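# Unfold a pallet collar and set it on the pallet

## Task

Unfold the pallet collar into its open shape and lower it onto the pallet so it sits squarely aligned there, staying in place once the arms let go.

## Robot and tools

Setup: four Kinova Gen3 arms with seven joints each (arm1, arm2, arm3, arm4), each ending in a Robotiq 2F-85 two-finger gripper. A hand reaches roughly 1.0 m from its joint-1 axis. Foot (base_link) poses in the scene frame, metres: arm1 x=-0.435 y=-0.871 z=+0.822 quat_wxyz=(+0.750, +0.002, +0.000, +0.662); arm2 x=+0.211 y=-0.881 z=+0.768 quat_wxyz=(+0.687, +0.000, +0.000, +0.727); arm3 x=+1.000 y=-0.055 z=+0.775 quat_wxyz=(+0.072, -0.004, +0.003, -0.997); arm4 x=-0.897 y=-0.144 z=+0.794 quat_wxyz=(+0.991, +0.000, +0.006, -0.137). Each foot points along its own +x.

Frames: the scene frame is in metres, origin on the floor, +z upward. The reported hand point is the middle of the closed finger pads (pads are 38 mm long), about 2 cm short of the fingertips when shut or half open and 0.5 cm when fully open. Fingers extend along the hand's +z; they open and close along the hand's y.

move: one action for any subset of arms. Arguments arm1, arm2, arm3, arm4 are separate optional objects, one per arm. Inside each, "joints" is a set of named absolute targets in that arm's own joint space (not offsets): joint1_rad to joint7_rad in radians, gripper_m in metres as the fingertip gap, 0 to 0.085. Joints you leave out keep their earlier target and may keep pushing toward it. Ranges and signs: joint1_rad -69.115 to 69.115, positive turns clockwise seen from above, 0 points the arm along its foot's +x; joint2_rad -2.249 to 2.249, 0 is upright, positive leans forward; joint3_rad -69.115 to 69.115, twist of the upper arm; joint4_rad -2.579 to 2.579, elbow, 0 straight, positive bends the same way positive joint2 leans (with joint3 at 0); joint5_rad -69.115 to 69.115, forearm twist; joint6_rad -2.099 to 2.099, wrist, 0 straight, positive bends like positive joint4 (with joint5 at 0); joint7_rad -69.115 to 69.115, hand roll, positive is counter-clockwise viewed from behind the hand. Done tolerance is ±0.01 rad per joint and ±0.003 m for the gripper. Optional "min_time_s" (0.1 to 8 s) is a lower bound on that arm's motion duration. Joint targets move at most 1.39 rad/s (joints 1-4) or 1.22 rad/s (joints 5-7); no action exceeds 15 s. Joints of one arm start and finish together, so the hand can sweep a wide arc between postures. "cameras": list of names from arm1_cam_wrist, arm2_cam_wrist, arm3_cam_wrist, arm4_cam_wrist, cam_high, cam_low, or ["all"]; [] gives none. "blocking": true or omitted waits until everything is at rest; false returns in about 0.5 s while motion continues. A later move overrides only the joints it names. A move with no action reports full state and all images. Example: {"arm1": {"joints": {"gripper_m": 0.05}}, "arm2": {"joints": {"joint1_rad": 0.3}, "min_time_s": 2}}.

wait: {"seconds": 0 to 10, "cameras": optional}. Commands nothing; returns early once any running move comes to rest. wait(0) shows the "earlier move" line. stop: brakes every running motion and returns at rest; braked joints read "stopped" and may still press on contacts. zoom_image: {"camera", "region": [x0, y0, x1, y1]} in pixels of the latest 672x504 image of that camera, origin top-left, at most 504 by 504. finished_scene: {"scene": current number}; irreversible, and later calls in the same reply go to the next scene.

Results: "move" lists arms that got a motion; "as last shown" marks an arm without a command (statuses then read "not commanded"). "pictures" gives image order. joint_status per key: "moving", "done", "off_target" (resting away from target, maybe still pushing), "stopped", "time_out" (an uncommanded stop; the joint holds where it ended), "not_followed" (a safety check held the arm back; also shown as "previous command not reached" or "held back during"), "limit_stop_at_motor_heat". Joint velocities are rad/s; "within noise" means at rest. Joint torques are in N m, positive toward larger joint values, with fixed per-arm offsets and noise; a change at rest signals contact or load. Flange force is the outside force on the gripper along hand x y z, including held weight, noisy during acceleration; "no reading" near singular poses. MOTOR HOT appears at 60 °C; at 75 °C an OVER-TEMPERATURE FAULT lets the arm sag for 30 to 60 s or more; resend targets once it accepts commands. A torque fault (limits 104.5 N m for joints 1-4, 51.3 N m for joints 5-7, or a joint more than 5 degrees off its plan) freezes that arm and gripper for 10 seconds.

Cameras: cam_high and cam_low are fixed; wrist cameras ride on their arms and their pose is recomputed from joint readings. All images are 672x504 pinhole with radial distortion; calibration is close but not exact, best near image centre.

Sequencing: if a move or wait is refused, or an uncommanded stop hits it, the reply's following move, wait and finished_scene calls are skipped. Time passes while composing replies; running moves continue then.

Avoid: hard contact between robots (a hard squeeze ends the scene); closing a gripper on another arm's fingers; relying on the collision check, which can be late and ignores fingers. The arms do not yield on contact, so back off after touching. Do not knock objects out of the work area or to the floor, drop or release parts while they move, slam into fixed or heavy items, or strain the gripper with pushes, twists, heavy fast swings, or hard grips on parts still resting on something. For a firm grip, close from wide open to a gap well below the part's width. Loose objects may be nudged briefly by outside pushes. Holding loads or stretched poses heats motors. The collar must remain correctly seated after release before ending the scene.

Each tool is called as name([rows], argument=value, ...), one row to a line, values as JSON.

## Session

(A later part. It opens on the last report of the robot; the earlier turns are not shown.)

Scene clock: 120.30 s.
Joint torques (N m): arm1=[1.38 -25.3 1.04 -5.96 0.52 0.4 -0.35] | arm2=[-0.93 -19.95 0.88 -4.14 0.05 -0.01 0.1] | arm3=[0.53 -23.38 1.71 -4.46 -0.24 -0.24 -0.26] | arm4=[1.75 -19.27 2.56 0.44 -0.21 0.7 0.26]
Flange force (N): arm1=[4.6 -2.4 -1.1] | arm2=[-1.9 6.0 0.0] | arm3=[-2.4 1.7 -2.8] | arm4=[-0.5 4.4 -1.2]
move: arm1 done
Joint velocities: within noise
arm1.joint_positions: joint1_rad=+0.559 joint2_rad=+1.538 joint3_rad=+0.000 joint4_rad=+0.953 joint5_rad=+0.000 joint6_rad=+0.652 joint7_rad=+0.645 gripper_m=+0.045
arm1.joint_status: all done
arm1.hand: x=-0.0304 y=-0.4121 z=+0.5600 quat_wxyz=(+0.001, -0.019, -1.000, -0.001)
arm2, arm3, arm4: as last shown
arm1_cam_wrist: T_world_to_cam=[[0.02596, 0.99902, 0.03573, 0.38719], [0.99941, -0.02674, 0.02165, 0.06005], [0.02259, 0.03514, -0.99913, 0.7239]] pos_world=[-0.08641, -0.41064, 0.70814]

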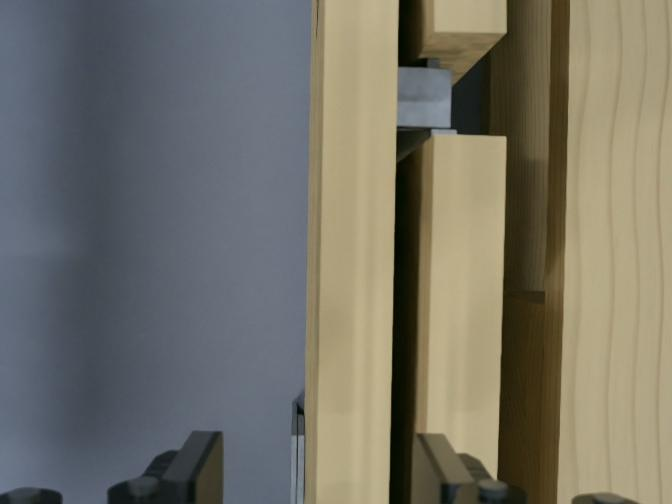

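move(arm1={"joints":{"joint1_rad":0.5622,"joint2_rad":1.5686,"joint4_rad":0.9324,"joint6_rad":0.6413,"joint7_rad":0.6482},"min_time_s":1.5}, cameras=["arm1_cam_wrist"])

zoom_image(camera="arm1_cam_wrist", region=[350, 354, 500, 504])

Scene clock: 129.87 s.
Joint torques (N m): arm1=[1.37 -25.22 1.06 -5.89 0.5 0.35 -0.35] | arm2=[-0.94 -20 0.79 -4.15 0.05 -0.01 0.11] | arm3=[0.54 -23.4 1.7 -4.45 -0.25 -0.26 -0.23] | arm4=[1.76 -19.28 2.65 0.39 -0.17 0.71 0.29]
Flange force (N): arm1=[4.6 -2.4 -1.3] | arm2=[-1.9 6.0 0.1] | arm3=[-2.5 1.8 -2.7] | arm4=[-0.4 4.6 -1.3]
move: arm1 done
Joint velocities: within noise
arm1.joint_positions: joint1_rad=+0.562 joint2_rad=+1.569 joint3_rad=+0.000 joint4_rad=+0.932 joint5_rad=+0.000 joint6_rad=+0.641 joint7_rad=+0.648 gripper_m=+0.045
arm1.joint_status: all done
arm1.hand: x=-0.0304 y=-0.4152 z=+0.5450 quat_wxyz=(+0.001, -0.019, -1.000, -0.001)
arm2, arm3, arm4: as last shown
arm1_cam_wrist: T_world_to_cam=[[0.02596, 0.99902, 0.03573, 0.39082], [0.99941, -0.02674, 0.02175, 0.06022], [0.02269, 0.03514, -0.99913, 0.70903]] pos_world=[-0.08641, -0.41374, 0.69314]

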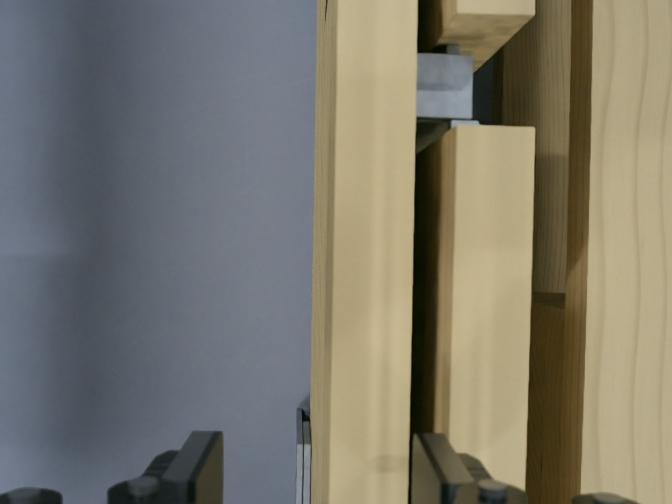

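Scaled by 3.360.

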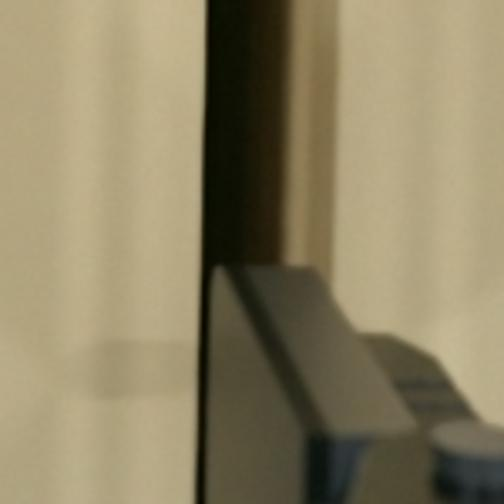

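move(arm1={"joints":{"joint1_rad":0.5622,"joint2_rad":1.5902,"joint4_rad":0.9103,"joint6_rad":0.6418,"joint7_rad":0.6483},"min_time_s":1.5}, cameras=["arm1_cam_wrist"])

zoom_image(camera="arm1_cam_wrist", region=[350, 354, 500, 504])

Scene clock: 133.50 s.
Joint torques (N m): arm1=[1.6 -24.58 1.21 -5.5 0.58 0.6 -0.34] | arm2=[-0.96 -19.98 0.8 -4.2 0.05 0.04 0.09] | arm3=[0.53 -23.4 1.7 -4.46 -0.24 -0.25 -0.25] | arm4=[1.78 -19.3 2.57 0.41 -0.19 0.69 0.28]
Flange force (N): arm1=[4.8 -2.1 -2.0] | arm2=[-2.0 5.7 0.2] | arm3=[-2.4 1.7 -2.8] | arm4=[-0.5 4.6 -1.3]
move: arm1 done
Joint velocities: within noise
arm1.joint_positions: joint1_rad=+0.562 joint2_rad=+1.590 joint3_rad=+0.000 joint4_rad=+0.910 joint5_rad=+0.000 joint6_rad=+0.642 joint7_rad=+0.648 gripper_m=+0.045
arm1.joint_status: all done
arm1.hand: x=-0.0304 y=-0.4151 z=+0.5360 quat_wxyz=(+0.001, -0.019, -1.000, -0.001)
arm2, arm3, arm4: as last shown
arm1_cam_wrist: T_world_to_cam=[[0.02586, 0.99903, 0.03573, 0.39103], [0.99941, -0.02664, 0.02176, 0.06046], [0.02269, 0.03514, -0.99913, 0.70004]] pos_world=[-0.08641, -0.41364, 0.68414]

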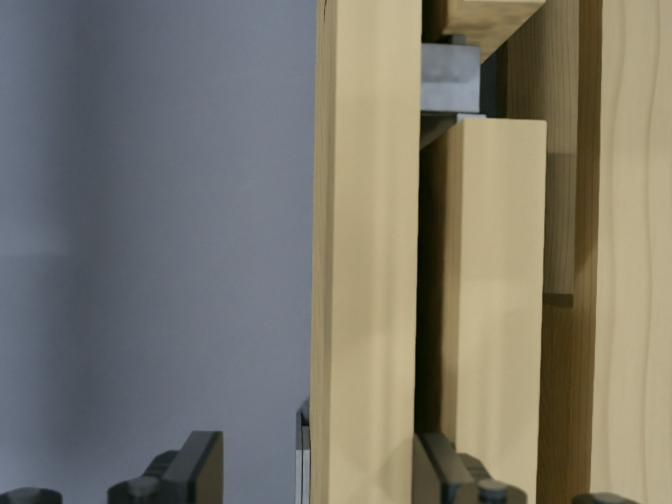

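Scaled by 3.360.

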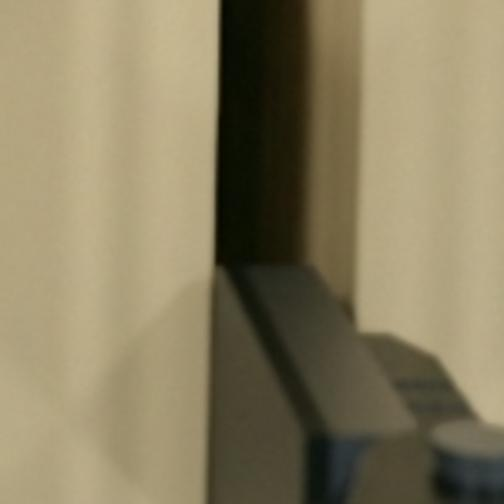

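move(arm1={"joints":{"joint1_rad":0.5728,"joint2_rad":1.5772,"joint4_rad":0.953,"joint6_rad":0.6121,"joint7_rad":0.6589},"min_time_s":2}, cameras=["arm1_cam_wrist", "arm2_cam_wrist"])

Scene clock: 139.63 s.
Joint torques (N m): arm1=[1.55 -24.73 1.22 -5.51 0.55 0.49 -0.34] | arm2=[-0.95 -19.92 0.86 -4.15 0.07 0 0.08] | arm3=[0.52 -23.39 1.73 -4.48 -0.26 -0.23 -0.25] | arm4=[1.74 -19.31 2.61 0.43 -0.17 0.69 0.3]
Flange force (N): arm1=[4.8 -2.0 -1.6] | arm2=[-1.9 5.9 0.0] | arm3=[-2.3 1.6 -2.8] | arm4=[-0.5 4.5 -1.2]
move: arm1 done
Joint velocities: within noise
arm1.joint_positions: joint1_rad=+0.573 joint2_rad=+1.577 joint3_rad=+0.000 joint4_rad=+0.953 joint5_rad=+0.000 joint6_rad=+0.612 joint7_rad=+0.659 gripper_m=+0.045
arm1.joint_status: all done
arm1.hand: x=-0.0304 y=-0.4252 z=+0.5360 quat_wxyz=(+0.002, -0.019, -1.000, -0.001)
arm2.joint_positions: joint1_rad=-0.018 joint2_rad=+0.754 joint3_rad=+0.000 joint4_rad=+1.729 joint5_rad=+0.000 joint6_rad=+0.659 joint7_rad=-0.074 gripper_m=+0.085
arm2.joint_status: not commanded
arm2.hand: x=+0.2009 y=-0.3996 z=+0.7999 quat_wxyz=(+0.000, +0.000, -1.000, +0.000)
arm3, arm4: as last shown
arm1_cam_wrist: T_world_to_cam=[[0.02586, 0.99903, 0.03572, 0.40112], [0.99941, -0.02664, 0.02166, 0.06026], [0.02259, 0.03514, -0.99913, 0.70038]] pos_world=[-0.08641, -0.42374, 0.68414]
arm2_cam_wrist: T_world_to_cam=[[-0.00587, 0.99998, -0.00051, 0.39997], [0.99998, 0.00587, 0.00283, -0.14601], [0.00284, -0.00049, -1, 0.94337]] pos_world=[0.14568, -0.39865, 0.94398]

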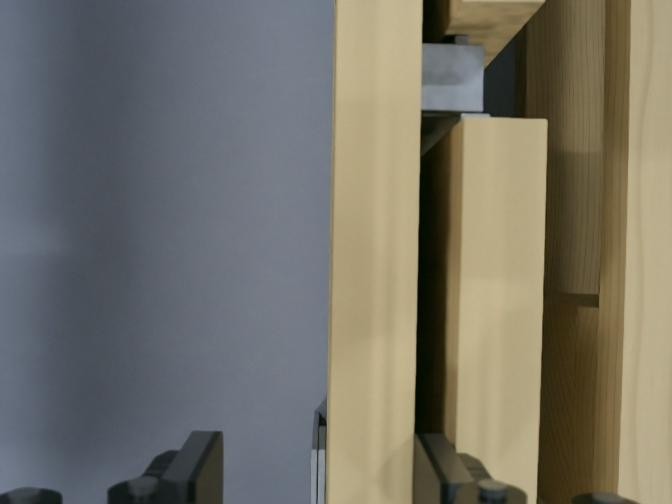

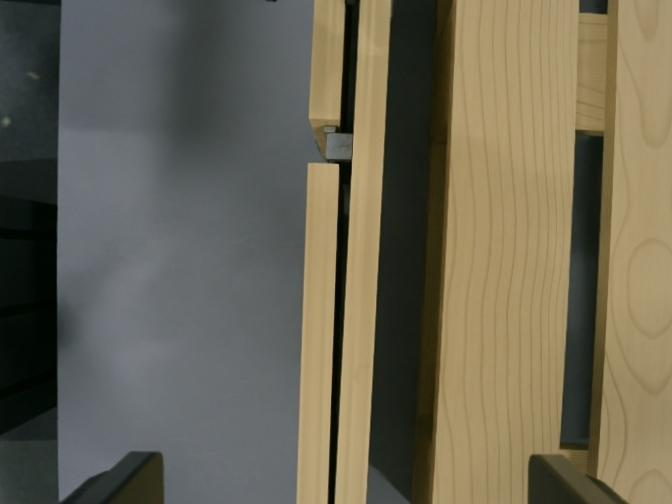

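move(arm1={"joints":{"joint1_rad":0.5622,"joint2_rad":1.5902,"joint4_rad":0.9103,"joint6_rad":0.6418,"joint7_rad":0.6483},"min_time_s":2}, cameras=["arm1_cam_wrist", "arm3_cam_wrist", "arm4_cam_wrist", "arm2_cam_wrist"])

Scene clock: 150.57 s.
Joint torques (N m): arm1=[1.53 -25.19 1.21 -5.74 0.54 0.47 -0.34] | arm2=[-0.99 -19.94 0.79 -4.09 0.03 -0.04 0.05] | arm3=[0.53 -23.39 1.73 -4.47 -0.23 -0.24 -0.25] | arm4=[1.76 -19.23 2.51 0.47 -0.16 0.71 0.32]
Flange force (N): arm1=[4.6 -2.0 -1.1] | arm2=[-2.1 6.2 -0.1] | arm3=[-2.3 1.6 -2.8] | arm4=[-0.6 4.6 -1.3]
move: arm1 done
Joint velocities: within noise
arm1.joint_positions: joint1_rad=+0.562 joint2_rad=+1.590 joint3_rad=+0.000 joint4_rad=+0.910 joint5_rad=+0.000 joint6_rad=+0.642 joint7_rad=+0.648 gripper_m=+0.045
arm1.joint_status: all done
arm1.hand: x=-0.0304 y=-0.4151 z=+0.5360 quat_wxyz=(+0.001, -0.019, -1.000, -0.001)
arm2, arm3, arm4: as last shown
pictures: arm1_cam_wrist, arm2_cam_wrist, arm3_cam_wrist, arm4_cam_wrist
arm1_cam_wrist: T_world_to_cam=[[0.02586, 0.99903, 0.03573, 0.39103], [0.99941, -0.02664, 0.02176, 0.06046], [0.02269, 0.03514, -0.99913, 0.70004]] pos_world=[-0.08641, -0.41364, 0.68414]
arm2_cam_wrist: T_world_to_cam=[[-0.00587, 0.99998, -0.00051, 0.39997], [0.99998, 0.00587, 0.00283, -0.14601], [0.00284, -0.00049, -1, 0.94337]] pos_world=[0.14568, -0.39865, 0.94398]
arm3_cam_wrist: T_world_to_cam=[[-0.0287, -0.99956, -0.00773, -0.39063], [-0.99941, 0.02855, 0.01908, 0.55251], [-0.01885, 0.00828, -0.99979, 0.6497]] pos_world=[0.55322, -0.41161, 0.636]
arm4_cam_wrist: T_world_to_cam=[[0.03581, 0.99936, 0.00202, 0.38796], [0.99935, -0.0358, -0.00419, 0.59067], [-0.00411, 0.00216, -0.99999, 0.63667]] pos_world=[-0.60156, -0.36794, 0.63836]

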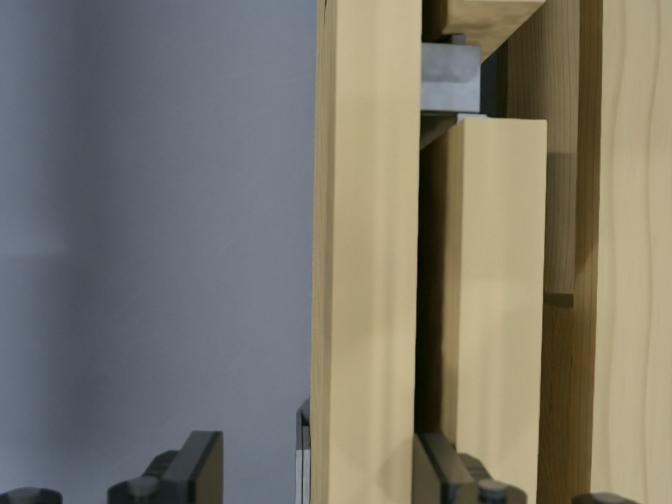

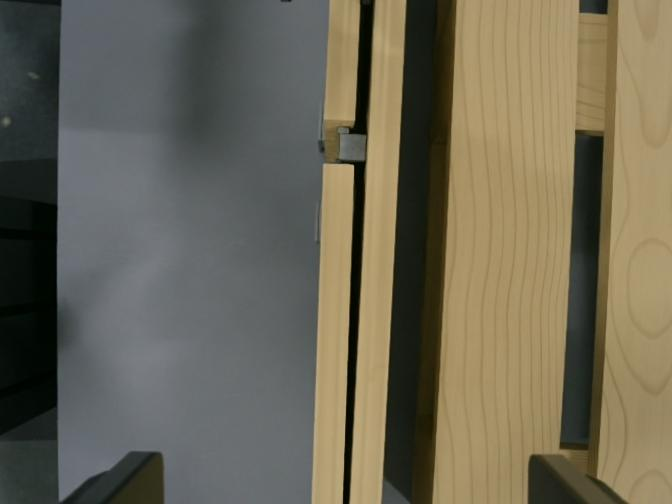

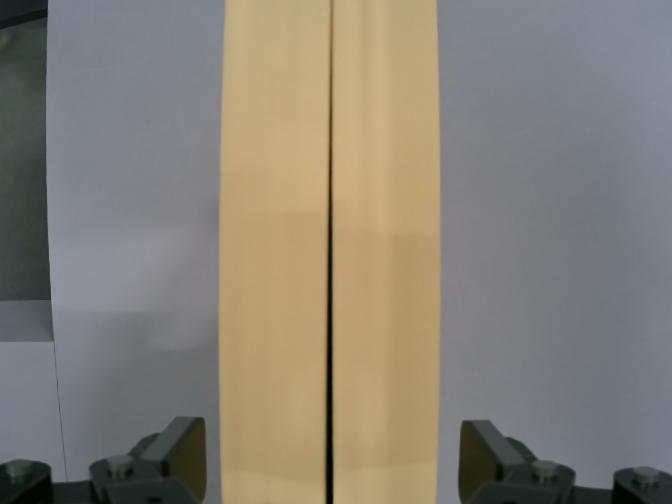

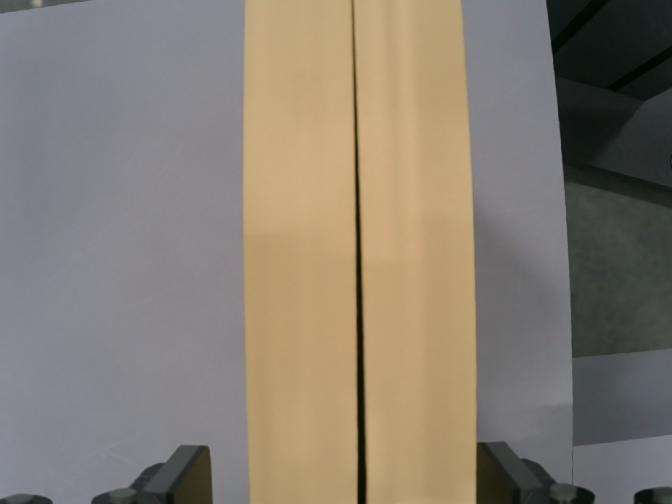

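move(arm3={"joints":{"joint1_rad":-0.4981,"joint2_rad":1.5884,"joint4_rad":0.9218,"joint6_rad":0.6349,"joint7_rad":0.8884},"min_time_s":1.5}, arm4={"joints":{"joint1_rad":0.2125,"joint2_rad":1.474,"joint4_rad":1.7094,"joint6_rad":-0.0531,"joint7_rad":2.0179},"min_time_s":1.5}, cameras=["arm3_cam_wrist", "arm4_cam_wrist"])

Scene clock: 157.07 s.
Joint torques (N m): arm1=[1.68 -25.08 1.3 -5.58 0.6 0.6 -0.36] | arm2=[-1 -19.95 0.88 -4.23 0 0 0.05] | arm3=[1.24 -23.03 2.35 -3.91 -0.06 -0.03 -0.25] | arm4=[1.77 -19.08 2.59 0.62 -0.16 0.72 0.28]
Flange force (N): arm1=[4.6 -1.7 -1.0] | arm2=[-2.1 5.6 0.1] | arm3=[-2.4 3.1 -2.4] | arm4=[-0.3 4.7 -1.3]
move: arm3 done; arm4 done
Joint velocities: within noise
arm1, arm2: as last shown
arm3.joint_positions: joint1_rad=-0.498 joint2_rad=+1.588 joint3_rad=+0.000 joint4_rad=+0.922 joint5_rad=+0.000 joint6_rad=+0.635 joint7_rad=+0.888 gripper_m=+0.066
arm3.joint_status: all done
arm3.hand: x=+0.4980 y=-0.3966 z=+0.4896 quat_wxyz=(+0.004, -1.000, +0.020, +0.003)
arm4.joint_positions: joint1_rad=+0.213 joint2_rad=+1.474 joint3_rad=+0.000 joint4_rad=+1.709 joint5_rad=+0.000 joint6_rad=-0.053 joint7_rad=+2.018 gripper_m=+0.066
arm4.joint_status: all done
arm4.hand: x=-0.5515 y=-0.3570 z=+0.4893 quat_wxyz=(+0.001, -0.020, -1.000, +0.002)
arm3_cam_wrist: T_world_to_cam=[[-0.0288, -0.99955, -0.00773, -0.37908], [-0.99941, 0.02865, 0.01898, 0.55228], [-0.01875, 0.00828, -0.99979, 0.64965]] pos_world=[0.55322, -0.40011, 0.6361]
arm4_cam_wrist: T_world_to_cam=[[0.03581, 0.99936, 0.00223, 0.37374], [0.99935, -0.0358, -0.00389, 0.59099], [-0.00381, 0.00236, -0.99999, 0.6369]] pos_world=[-0.60156, -0.35384, 0.63836]

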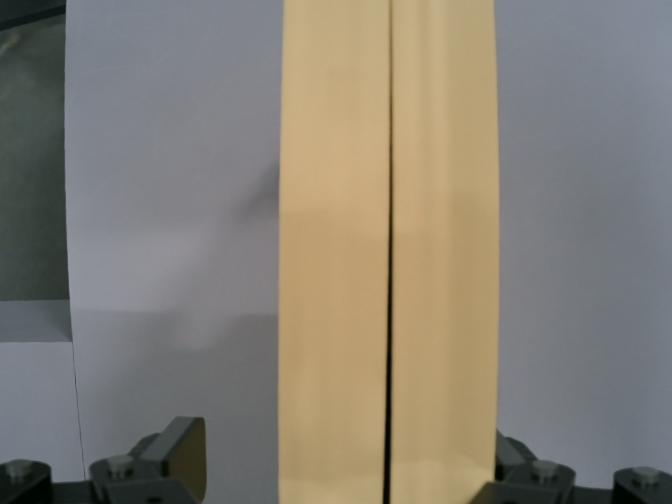

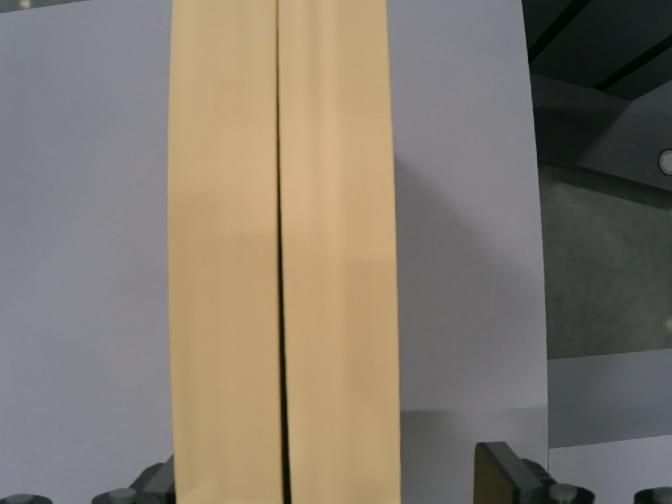

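move(arm1={"joints":{"joint1_rad":0.5728,"joint2_rad":1.5772,"joint4_rad":0.953,"joint6_rad":0.6121,"joint7_rad":0.6589},"min_time_s":2}, cameras=["arm1_cam_wrist", "arm2_cam_wrist"])

Scene clock: 160.17 s.
Joint torques (N m): arm1=[5.16 -22.77 4.36 -2.37 1.55 2.64 -0.34] | arm2=[-0.96 -19.91 0.88 -4.09 0.06 0.03 0.08] | arm3=[5.55 -21.11 6.02 -2.46 1.11 0.64 -0.39] | arm4=[-0.91 -18.26 -1.49 1.7 0.03 1.3 0.36]
Flange force (N): arm1=[5.8 6.1 1.2] | arm2=[-2.0 6.0 0.0] | arm3=[0.1 9.8 -3.4] | arm4=[1.1 -1.7 -0.8]
move: arm1 done
Joint velocities: within noise
arm1.joint_positions: joint1_rad=+0.573 joint2_rad=+1.577 joint3_rad=+0.000 joint4_rad=+0.953 joint5_rad=+0.000 joint6_rad=+0.612 joint7_rad=+0.659 gripper_m=+0.045
arm1.joint_status: all done
arm1.hand: x=-0.0304 y=-0.4252 z=+0.5360 quat_wxyz=(+0.002, -0.019, -1.000, -0.001)
arm2, arm3, arm4: as last shown
arm3.hand: x=+0.4980 y=-0.3967 z=+0.4896 quat_wxyz=(+0.004, -1.000, +0.020, +0.003)
arm1_cam_wrist: T_world_to_cam=[[0.02586, 0.99903, 0.03572, 0.40112], [0.99941, -0.02664, 0.02166, 0.06026], [0.02259, 0.03514, -0.99913, 0.70038]] pos_world=[-0.08641, -0.42374, 0.68414]
arm2_cam_wrist: T_world_to_cam=[[-0.00587, 0.99998, -0.00051, 0.39997], [0.99998, 0.00587, 0.00283, -0.14601], [0.00284, -0.00049, -1, 0.94337]] pos_world=[0.14568, -0.39865, 0.94398]

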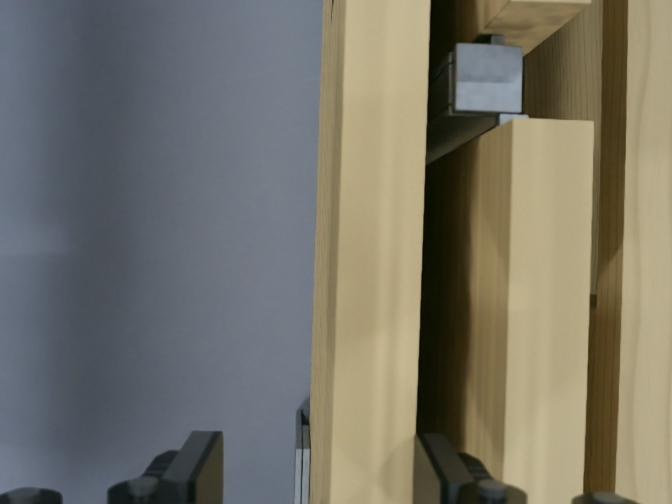

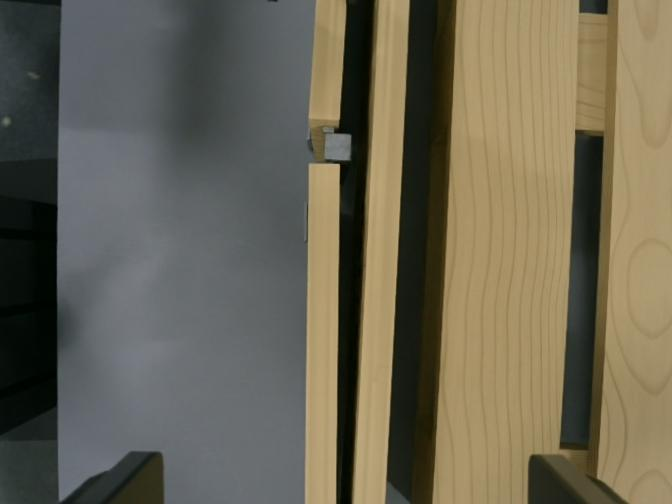

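zoom_image(camera="arm2_cam_wrist", region=[290, 200, 450, 380])

zoom_image(camera="arm1_cam_wrist", region=[350, 354, 600, 504])

Scaled by 2.800.

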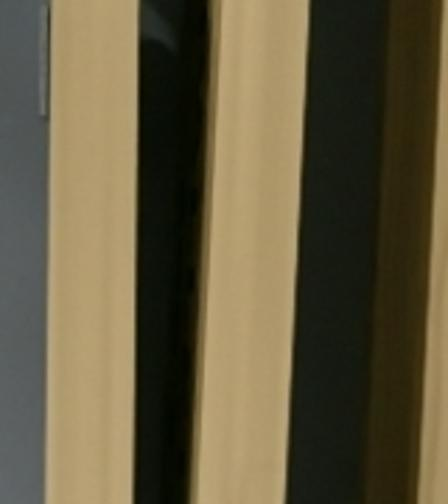

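Scaled by 2.016.

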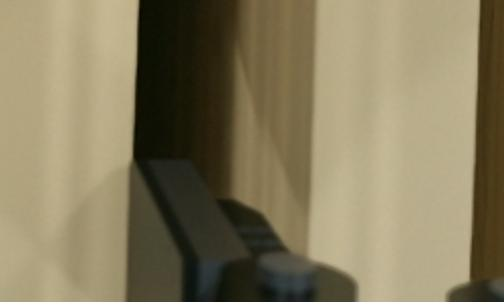

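move(arm2={"joints":{"joint1_rad":-0.0954,"joint2_rad":1.2791,"joint3_rad":0,"joint4_rad":1.5369,"joint5_rad":0,"joint6_rad":0.3256,"joint7_rad":-0.192,"gripper_m":0.028},"min_time_s":3}, cameras=["arm2_cam_wrist"])

zoom_image(camera="arm2_cam_wrist", region=[230, 304, 480, 504])

Scene clock: 172.00 s.
Joint torques (N m): arm1=[5.12 -22.73 4.32 -2.37 1.53 2.63 -0.32] | arm2=[-0.91 -22.92 0.99 -1.52 0.07 -0.05 0.01] | arm3=[5.56 -21.15 6.02 -2.49 1.12 0.65 -0.38] | arm4=[-0.83 -18.28 -1.48 1.71 0.01 1.26 0.38]
Flange force (N): arm1=[5.8 6.1 1.2] | arm2=[-1.2 6.1 2.7] | arm3=[0.3 9.7 -3.4] | arm4=[0.8 -1.6 -0.7]
move: arm2 done
Joint velocities: within noise
arm1, arm3, arm4: as last shown
arm2.joint_positions: joint1_rad=-0.095 joint2_rad=+1.279 joint3_rad=+0.000 joint4_rad=+1.537 joint5_rad=+0.000 joint6_rad=+0.326 joint7_rad=-0.192 gripper_m=+0.028
arm2.joint_status: all done
arm2.hand: x=+0.1601 y=-0.3790 z=+0.5648 quat_wxyz=(+0.000, -0.020, -1.000, +0.000)
arm3.hand: x=+0.4980 y=-0.3966 z=+0.4896 quat_wxyz=(+0.004, -1.000, +0.020, +0.003)
arm2_cam_wrist: T_world_to_cam=[[0.03423, 0.99941, -0.00044, 0.37228], [0.99941, -0.03423, 0.00282, -0.11972], [0.0028, -0.00053, -1, 0.70838]] pos_world=[0.10492, -0.37578, 0.70888]

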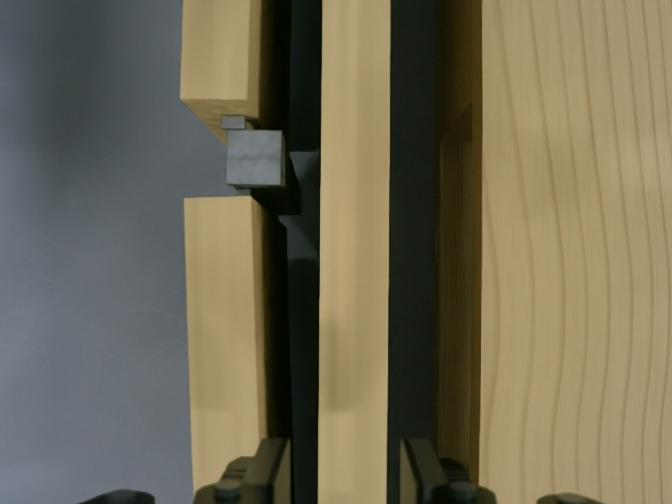

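Scaled by 2.016.

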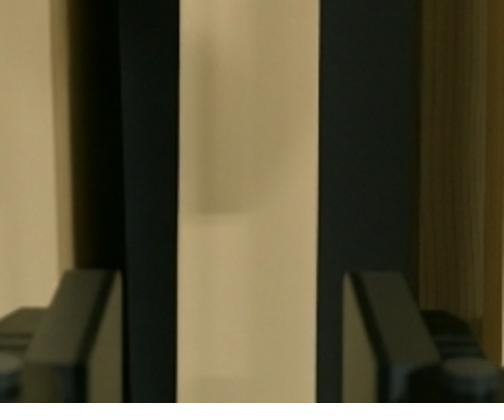

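move(arm2={"joints":{"joint1_rad":-0.0947,"joint2_rad":1.3601,"joint4_rad":1.4762,"joint6_rad":0.3053,"joint7_rad":-0.1913,"gripper_m":0.0245},"min_time_s":2}, cameras=["arm2_cam_wrist"])

zoom_image(camera="arm2_cam_wrist", region=[230, 304, 480, 504])

Scene clock: 177.63 s.
Joint torques (N m): arm1=[5.15 -22.77 4.34 -2.41 1.55 2.64 -0.36] | arm2=[-0.86 -23.21 1.07 -1.32 0.1 0.01 0.03] | arm3=[5.54 -21.11 6.01 -2.49 1.13 0.65 -0.38] | arm4=[-0.88 -18.22 -1.5 1.74 0.01 1.26 0.38]
Flange force (N): arm1=[5.9 5.9 1.2] | arm2=[-1.1 6.0 3.3] | arm3=[0.3 9.7 -3.5] | arm4=[0.8 -1.8 -0.8]
move: arm2 done
Joint velocities: within noise
arm1, arm3, arm4: as last shown
arm2.joint_positions: joint1_rad=-0.095 joint2_rad=+1.360 joint3_rad=+0.000 joint4_rad=+1.476 joint5_rad=+0.000 joint6_rad=+0.305 joint7_rad=-0.191 gripper_m=+0.025
arm2.joint_status: all done
arm2.hand: x=+0.1601 y=-0.3765 z=+0.5299 quat_wxyz=(+0.000, -0.020, -1.000, +0.000)
arm2_cam_wrist: T_world_to_cam=[[0.03423, 0.99941, -0.00044, 0.36976], [0.99941, -0.03423, 0.00282, -0.11953], [0.0028, -0.00053, -1, 0.67338]] pos_world=[0.10492, -0.37328, 0.67388]

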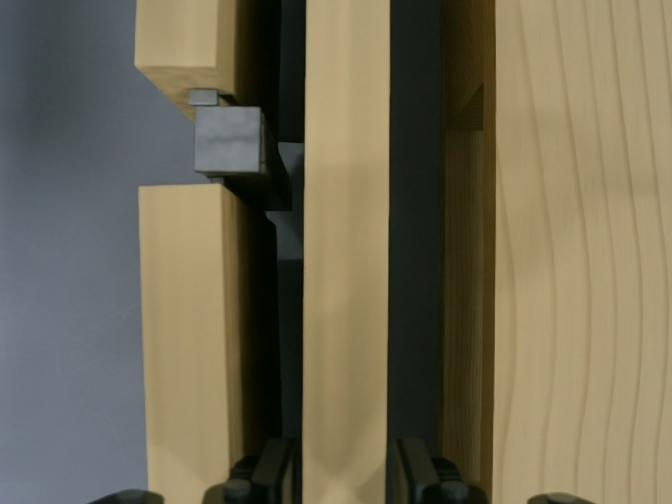

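Scaled by 2.016.

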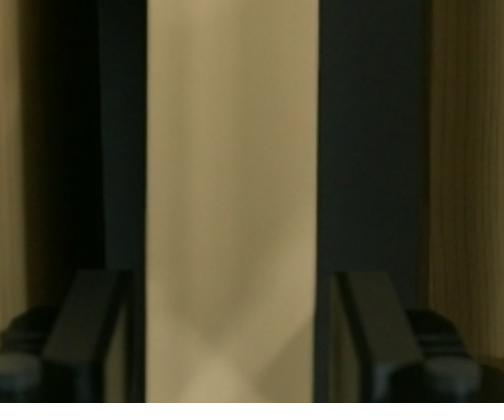

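move(arm2={"joints":{"gripper_m":0.014}}, cameras=["arm2_cam_wrist", "arm1_cam_wrist", "arm3_cam_wrist", "arm4_cam_wrist"])

Scene clock: 179.90 s.
Joint torques (N m): arm1=[4.71 -23.56 3.94 -3.09 1.39 2.23 -0.35] | arm2=[-0.82 -18.66 1.12 -3.31 0.28 -1.91 0.11] | arm3=[3.95 -21.71 4.7 -3.38 0.69 0.07 -0.34] | arm4=[-0.03 -18.24 -0.22 0.85 -0.03 0.86 0.37]
Flange force (N): arm1=[5.9 4.8 1.4] | arm2=[-1.5 1.1 -11.6] | arm3=[0.1 6.6 -4.2] | arm4=[1.2 0.8 -2.7]
move: arm2 off_target
Joint velocities: within noise
arm1, arm3, arm4: as last shown
arm1.hand: x=-0.0304 y=-0.4252 z=+0.5359 quat_wxyz=(+0.002, -0.019, -1.000, -0.001)
arm2.joint_positions: joint1_rad=-0.095 joint2_rad=+1.360 joint3_rad=+0.000 joint4_rad=+1.476 joint5_rad=+0.000 joint6_rad=+0.305 joint7_rad=-0.191 gripper_m=+0.018
arm2.joint_status: gripper_m off_target (ended at +0.018, target +0.014)
arm2.hand: x=+0.1601 y=-0.3766 z=+0.5298 quat_wxyz=(+0.000, -0.020, -1.000, +0.000)
arm4.hand: x=-0.5515 y=-0.3569 z=+0.4893 quat_wxyz=(+0.001, -0.020, -1.000, +0.002)
pictures: arm1_cam_wrist, arm2_cam_wrist, arm3_cam_wrist, arm4_cam_wrist
arm1_cam_wrist: T_world_to_cam=[[0.02596, 0.99903, 0.03563, 0.4012], [0.99941, -0.02674, 0.02166, 0.06022], [0.02259, 0.03504, -0.99913, 0.70024]] pos_world=[-0.08641, -0.42374, 0.68404]
arm2_cam_wrist: T_world_to_cam=[[0.03423, 0.99941, -0.00054, 0.36993], [0.99941, -0.03423, 0.00282, -0.11954], [0.0028, -0.00063, -1, 0.67334]] pos_world=[0.10492, -0.37338, 0.67388]
arm3_cam_wrist: T_world_to_cam=[[-0.0288, -0.99955, -0.00783, -0.37901], [-0.99941, 0.02865, 0.01898, 0.55227], [-0.01875, 0.00838, -0.99979, 0.64969]] pos_world=[0.55322, -0.40011, 0.6361]
arm4_cam_wrist: T_world_to_cam=[[0.03581, 0.99936, 0.00223, 0.37364], [0.99935, -0.0358, -0.00389, 0.59099], [-0.00381, 0.00236, -0.99999, 0.63689]] pos_world=[-0.60156, -0.35374, 0.63836]

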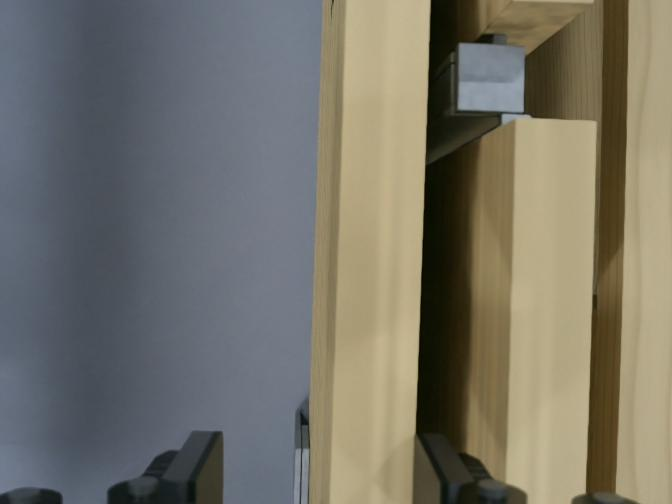

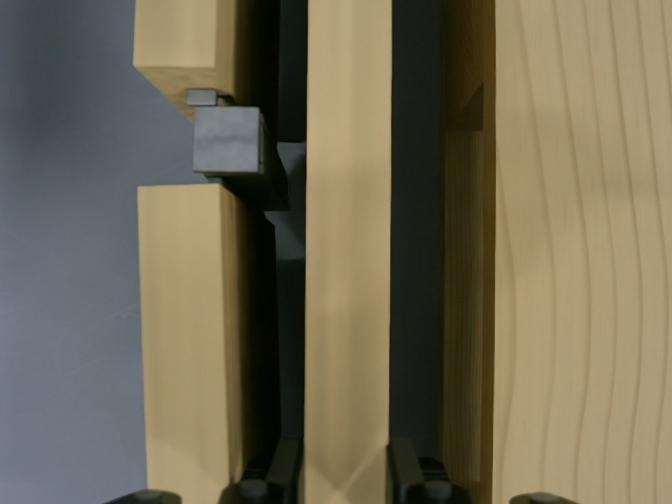

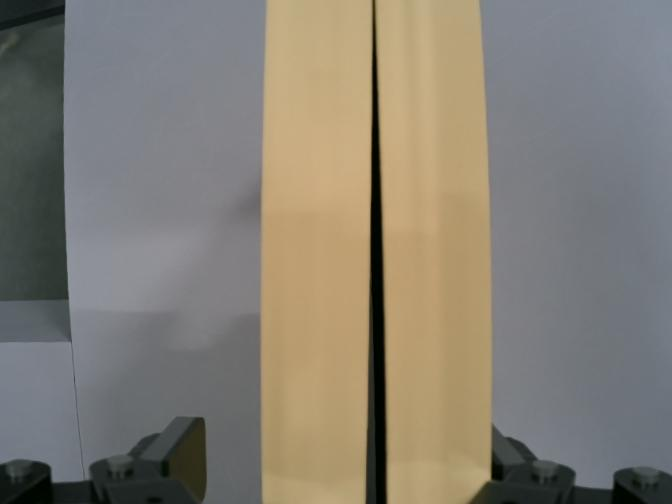

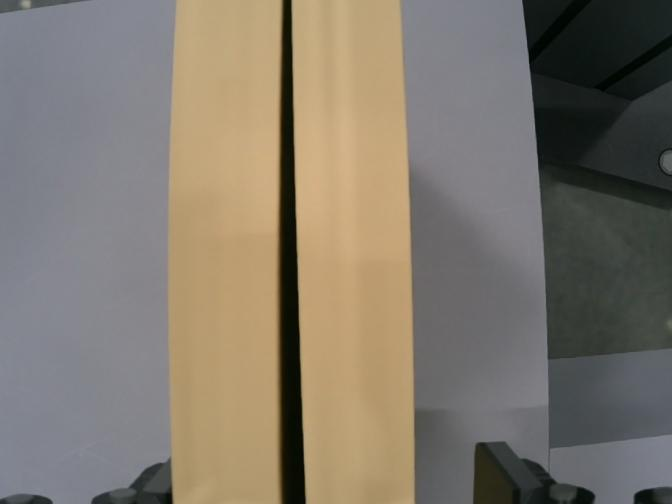

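move(arm1={"joints":{"joint1_rad":0.5729,"joint2_rad":1.6012,"joint4_rad":0.9282,"joint6_rad":0.6129,"joint7_rad":0.6589},"min_time_s":1.5}, arm3={"joints":{"gripper_m":0.085}}, arm4={"joints":{"gripper_m":0.085}}, cameras=[])

move(arm3={"joints":{"joint1_rad":-0.4965,"joint2_rad":1.345,"joint4_rad":1.1209,"joint6_rad":0.6792,"joint7_rad":0.89},"min_time_s":2}, cameras=["arm1_cam_wrist", "arm2_cam_wrist", "arm3_cam_wrist", "arm4_cam_wrist", "cam_high"])

Scene clock: 194.30 s.
Joint torques (N m): arm1=[3.18 -20.93 2.59 -3.17 1.04 1.61 -0.34] | arm2=[-0.28 -18.93 2.03 -4.57 0.38 -2.53 0.12] | arm3=[0.53 -23.21 1.72 -4.26 -0.24 -0.25 -0.23] | arm4=[1.76 -19.08 2.58 0.66 -0.19 0.73 0.3]
Flange force (N): arm1=[5.5 1.4 -5.1] | arm2=[-0.8 -1.7 -13.4] | arm3=[-2.5 1.7 -2.8] | arm4=[-0.4 4.7 -1.2]
move: arm1 done; arm3 done; arm4 done
Joint velocities: within noise
arm1.joint_positions: joint1_rad=+0.573 joint2_rad=+1.601 joint3_rad=+0.000 joint4_rad=+0.928 joint5_rad=+0.000 joint6_rad=+0.613 joint7_rad=+0.659 gripper_m=+0.045
arm1.joint_status: all done
arm1.hand: x=-0.0304 y=-0.4252 z=+0.5260 quat_wxyz=(+0.002, -0.019, -1.000, -0.001)
arm2: as last shown
arm3.joint_positions: joint1_rad=-0.498 joint2_rad=+1.588 joint3_rad=+0.000 joint4_rad=+0.922 joint5_rad=+0.000 joint6_rad=+0.635 joint7_rad=+0.888 gripper_m=+0.085
arm3.joint_status: all done
arm3.hand: x=+0.4980 y=-0.3966 z=+0.4896 quat_wxyz=(+0.004, -1.000, +0.020, +0.003)
arm4.joint_positions: joint1_rad=+0.213 joint2_rad=+1.474 joint3_rad=+0.000 joint4_rad=+1.709 joint5_rad=+0.000 joint6_rad=-0.053 joint7_rad=+2.018 gripper_m=+0.085
arm4.joint_status: all done
arm4.hand: x=-0.5515 y=-0.3570 z=+0.4893 quat_wxyz=(+0.001, -0.020, -1.000, +0.002)

Scene clock: 196.60 s.
Joint torques (N m): arm1=[3.12 -20.89 2.61 -3.14 1.09 1.63 -0.33] | arm2=[-0.19 -18.97 2.09 -4.57 0.4 -2.49 0.2] | arm3=[0.49 -22.99 1.73 -4.56 -0.25 -0.25 -0.23] | arm4=[1.76 -19.01 2.63 0.61 -0.2 0.72 0.25]
Flange force (N): arm1=[5.4 1.4 -5.1] | arm2=[-0.6 -1.9 -13.3] | arm3=[-2.1 1.3 -3.5] | arm4=[-0.2 4.7 -1.4]
move: arm3 done
Joint velocities: within noise
arm1, arm2, arm4: as last shown
arm3.joint_positions: joint1_rad=-0.497 joint2_rad=+1.345 joint3_rad=+0.000 joint4_rad=+1.121 joint5_rad=+0.000 joint6_rad=+0.679 joint7_rad=+0.890 gripper_m=+0.085
arm3.joint_status: all done
arm3.hand: x=+0.4980 y=-0.3967 z=+0.5997 quat_wxyz=(+0.004, -1.000, +0.020, +0.003)
arm1_cam_wrist: T_world_to_cam=[[0.02596, 0.99902, 0.03573, 0.40149], [0.99941, -0.02674, 0.02165, 0.06043], [0.02259, 0.03514, -0.99913, 0.69039]] pos_world=[-0.08641, -0.42374, 0.67414]
arm2_cam_wrist: T_world_to_cam=[[0.03423, 0.99941, -0.00054, 0.36983], [0.99941, -0.03423, 0.00282, -0.11953], [0.0028, -0.00063, -1, 0.67334]] pos_world=[0.10492, -0.37328, 0.67388]
arm3_cam_wrist: T_world_to_cam=[[-0.0287, -0.99956, -0.00784, -0.3783], [-0.99941, 0.02855, 0.01888, 0.55033], [-0.01865, 0.00838, -0.99979, 0.75971]] pos_world=[0.55332, -0.40021, 0.7462]
arm4_cam_wrist: T_world_to_cam=[[0.03581, 0.99936, 0.00223, 0.37374], [0.99935, -0.0358, -0.00389, 0.59099], [-0.00381, 0.00236, -0.99999, 0.6369]] pos_world=[-0.60156, -0.35384, 0.63836]

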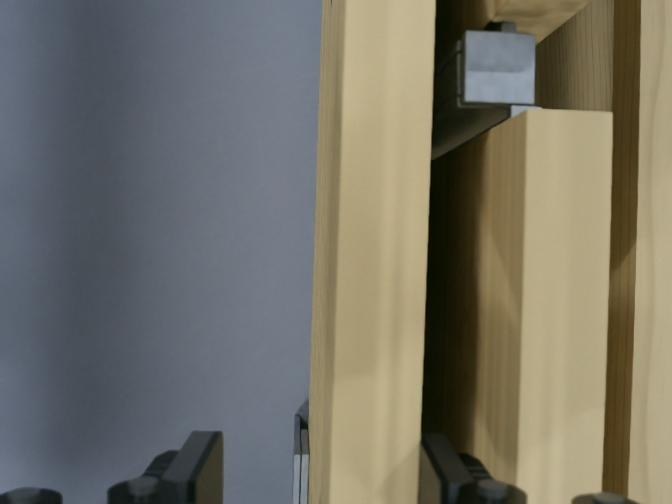

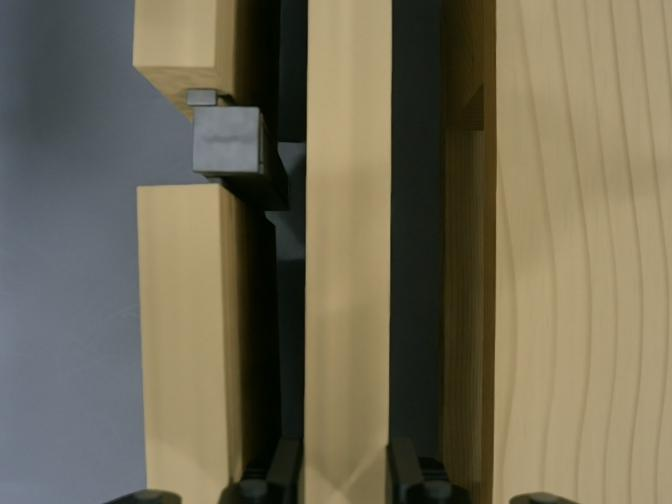

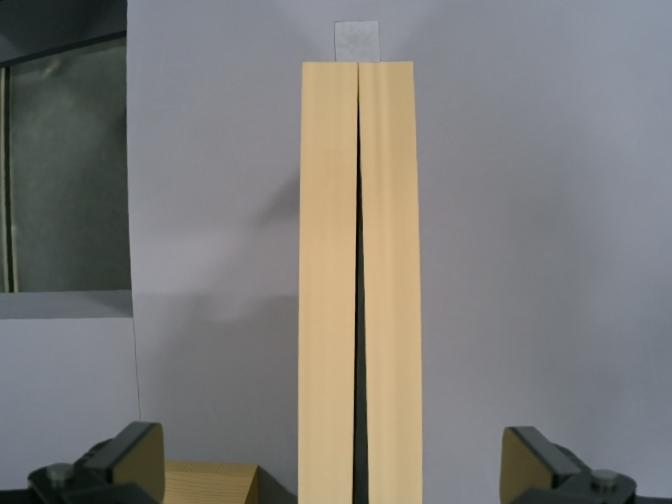

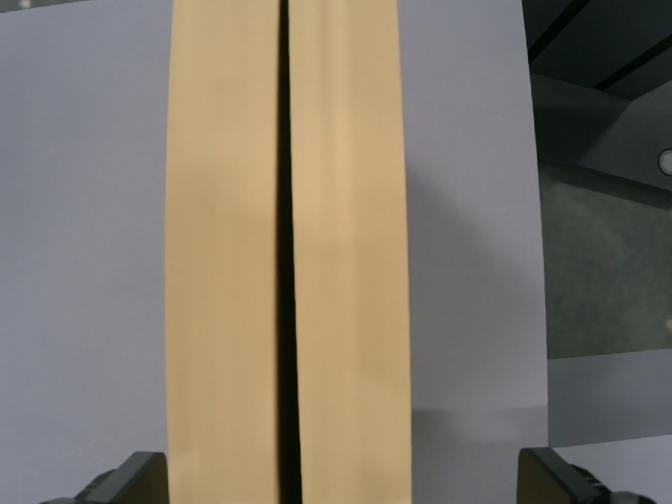

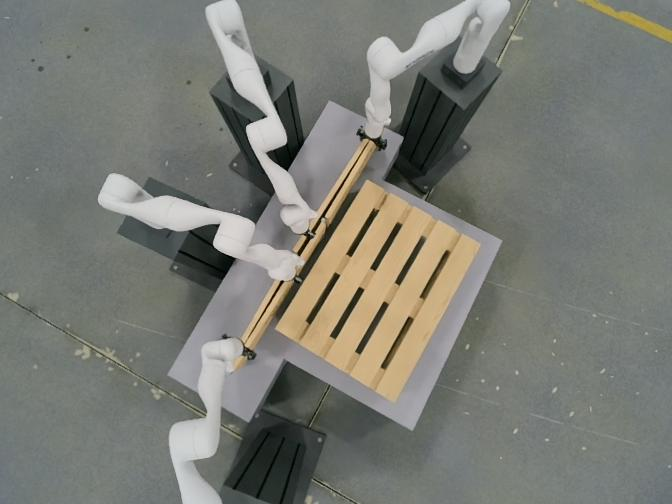

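move(arm1={"joints":{"joint1_rad":0.5924,"joint2_rad":1.5801,"joint4_rad":1.0002,"joint6_rad":0.562,"joint7_rad":0.6785},"min_time_s":4}, arm4={"joints":{"joint1_rad":0.3285,"joint2_rad":1.4747,"joint4_rad":1.6053,"joint6_rad":0.0509,"joint7_rad":2.1339},"min_time_s":4}, cameras=["arm1_cam_wrist", "arm2_cam_wrist", "arm3_cam_wrist", "arm4_cam_wrist"])

Scene clock: 208.47 s.
Joint torques (N m): arm1=[1.79 -21.5 1.31 -2.46 0.61 2.1 -0.32] | arm2=[0.4 -19.14 2.86 -7.92 0.54 -4.59 0.17] | arm3=[0.5 -23.01 1.69 -4.57 -0.22 -0.25 -0.24] | arm4=[5.03 -23.65 7 -2.1 -0.08 -0.12 0.29]
Flange force (N): arm1=[2.7 1.4 -2.0] | arm2=[-0.3 -8.2 -19.7] | arm3=[-2.1 1.3 -3.4] | arm4=[-2.2 12.2 3.4]
move: arm1 done; arm4 done
Joint velocities: within noise
arm1.joint_positions: joint1_rad=+0.592 joint2_rad=+1.580 joint3_rad=+0.000 joint4_rad=+1.000 joint5_rad=+0.000 joint6_rad=+0.562 joint7_rad=+0.678 gripper_m=+0.045
arm1.joint_status: all done
arm1.hand: x=-0.0304 y=-0.4430 z=+0.5260 quat_wxyz=(+0.001, -0.019, -1.000, -0.001)
arm2, arm3: as last shown
arm4.joint_positions: joint1_rad=+0.328 joint2_rad=+1.475 joint3_rad=+0.000 joint4_rad=+1.605 joint5_rad=+0.000 joint6_rad=+0.051 joint7_rad=+2.134 gripper_m=+0.085
arm4.joint_status: all done
arm4.hand: x=-0.5519 y=-0.4144 z=+0.4893 quat_wxyz=(+0.002, -0.020, -1.000, +0.002)
arm1_cam_wrist: T_world_to_cam=[[0.02586, 0.99903, 0.03573, 0.41926], [0.99941, -0.02664, 0.02176, 0.05993], [0.02269, 0.03514, -0.99913, 0.69103]] pos_world=[-0.08641, -0.44154, 0.67414]
arm2_cam_wrist: T_world_to_cam=[[0.03423, 0.99941, -0.00054, 0.36983], [0.99941, -0.03423, 0.00282, -0.11953], [0.0028, -0.00063, -1, 0.67334]] pos_world=[0.10492, -0.37328, 0.67388]
arm3_cam_wrist: T_world_to_cam=[[-0.0287, -0.99956, -0.00774, -0.37838], [-0.99941, 0.02855, 0.01898, 0.55015], [-0.01875, 0.00828, -0.99979, 0.75972]] pos_world=[0.55322, -0.40021, 0.7462]
arm4_cam_wrist: T_world_to_cam=[[0.03581, 0.99936, 0.00138, 0.43145], [0.99935, -0.0358, -0.00506, 0.58998], [-0.00501, 0.00156, -0.99999, 0.63597]] pos_world=[-0.60186, -0.41104, 0.63835]

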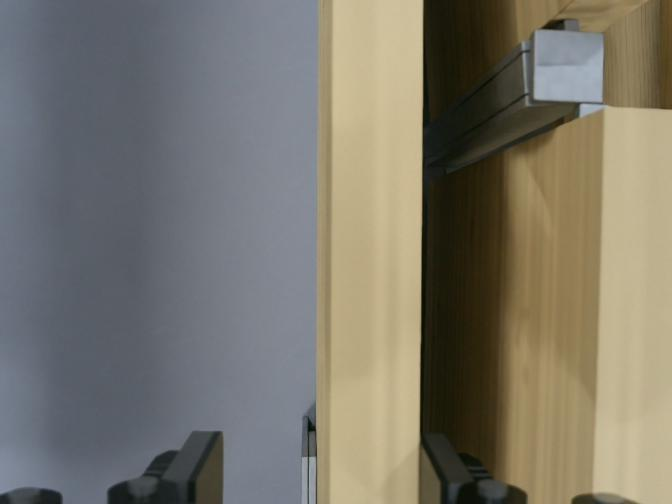

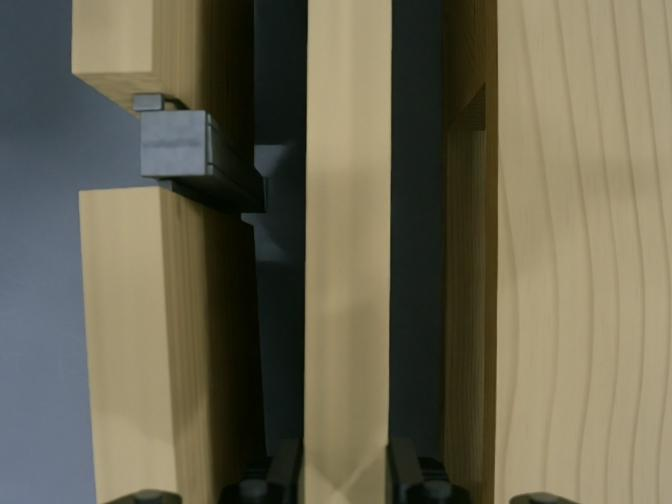

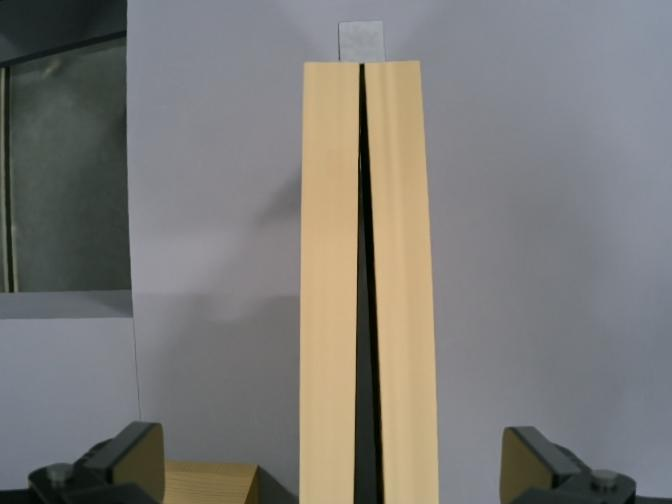

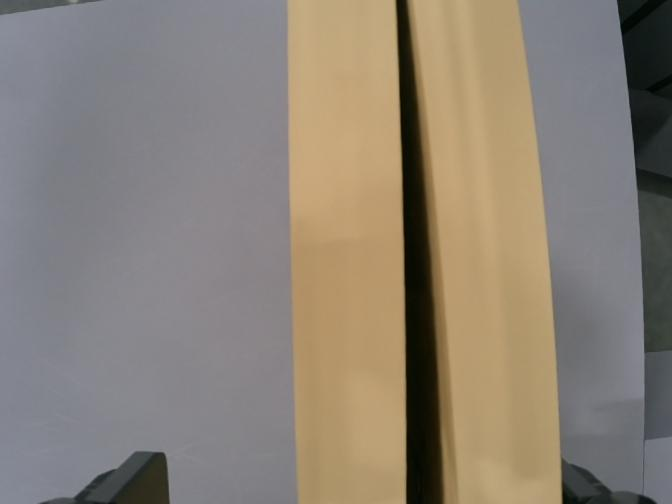

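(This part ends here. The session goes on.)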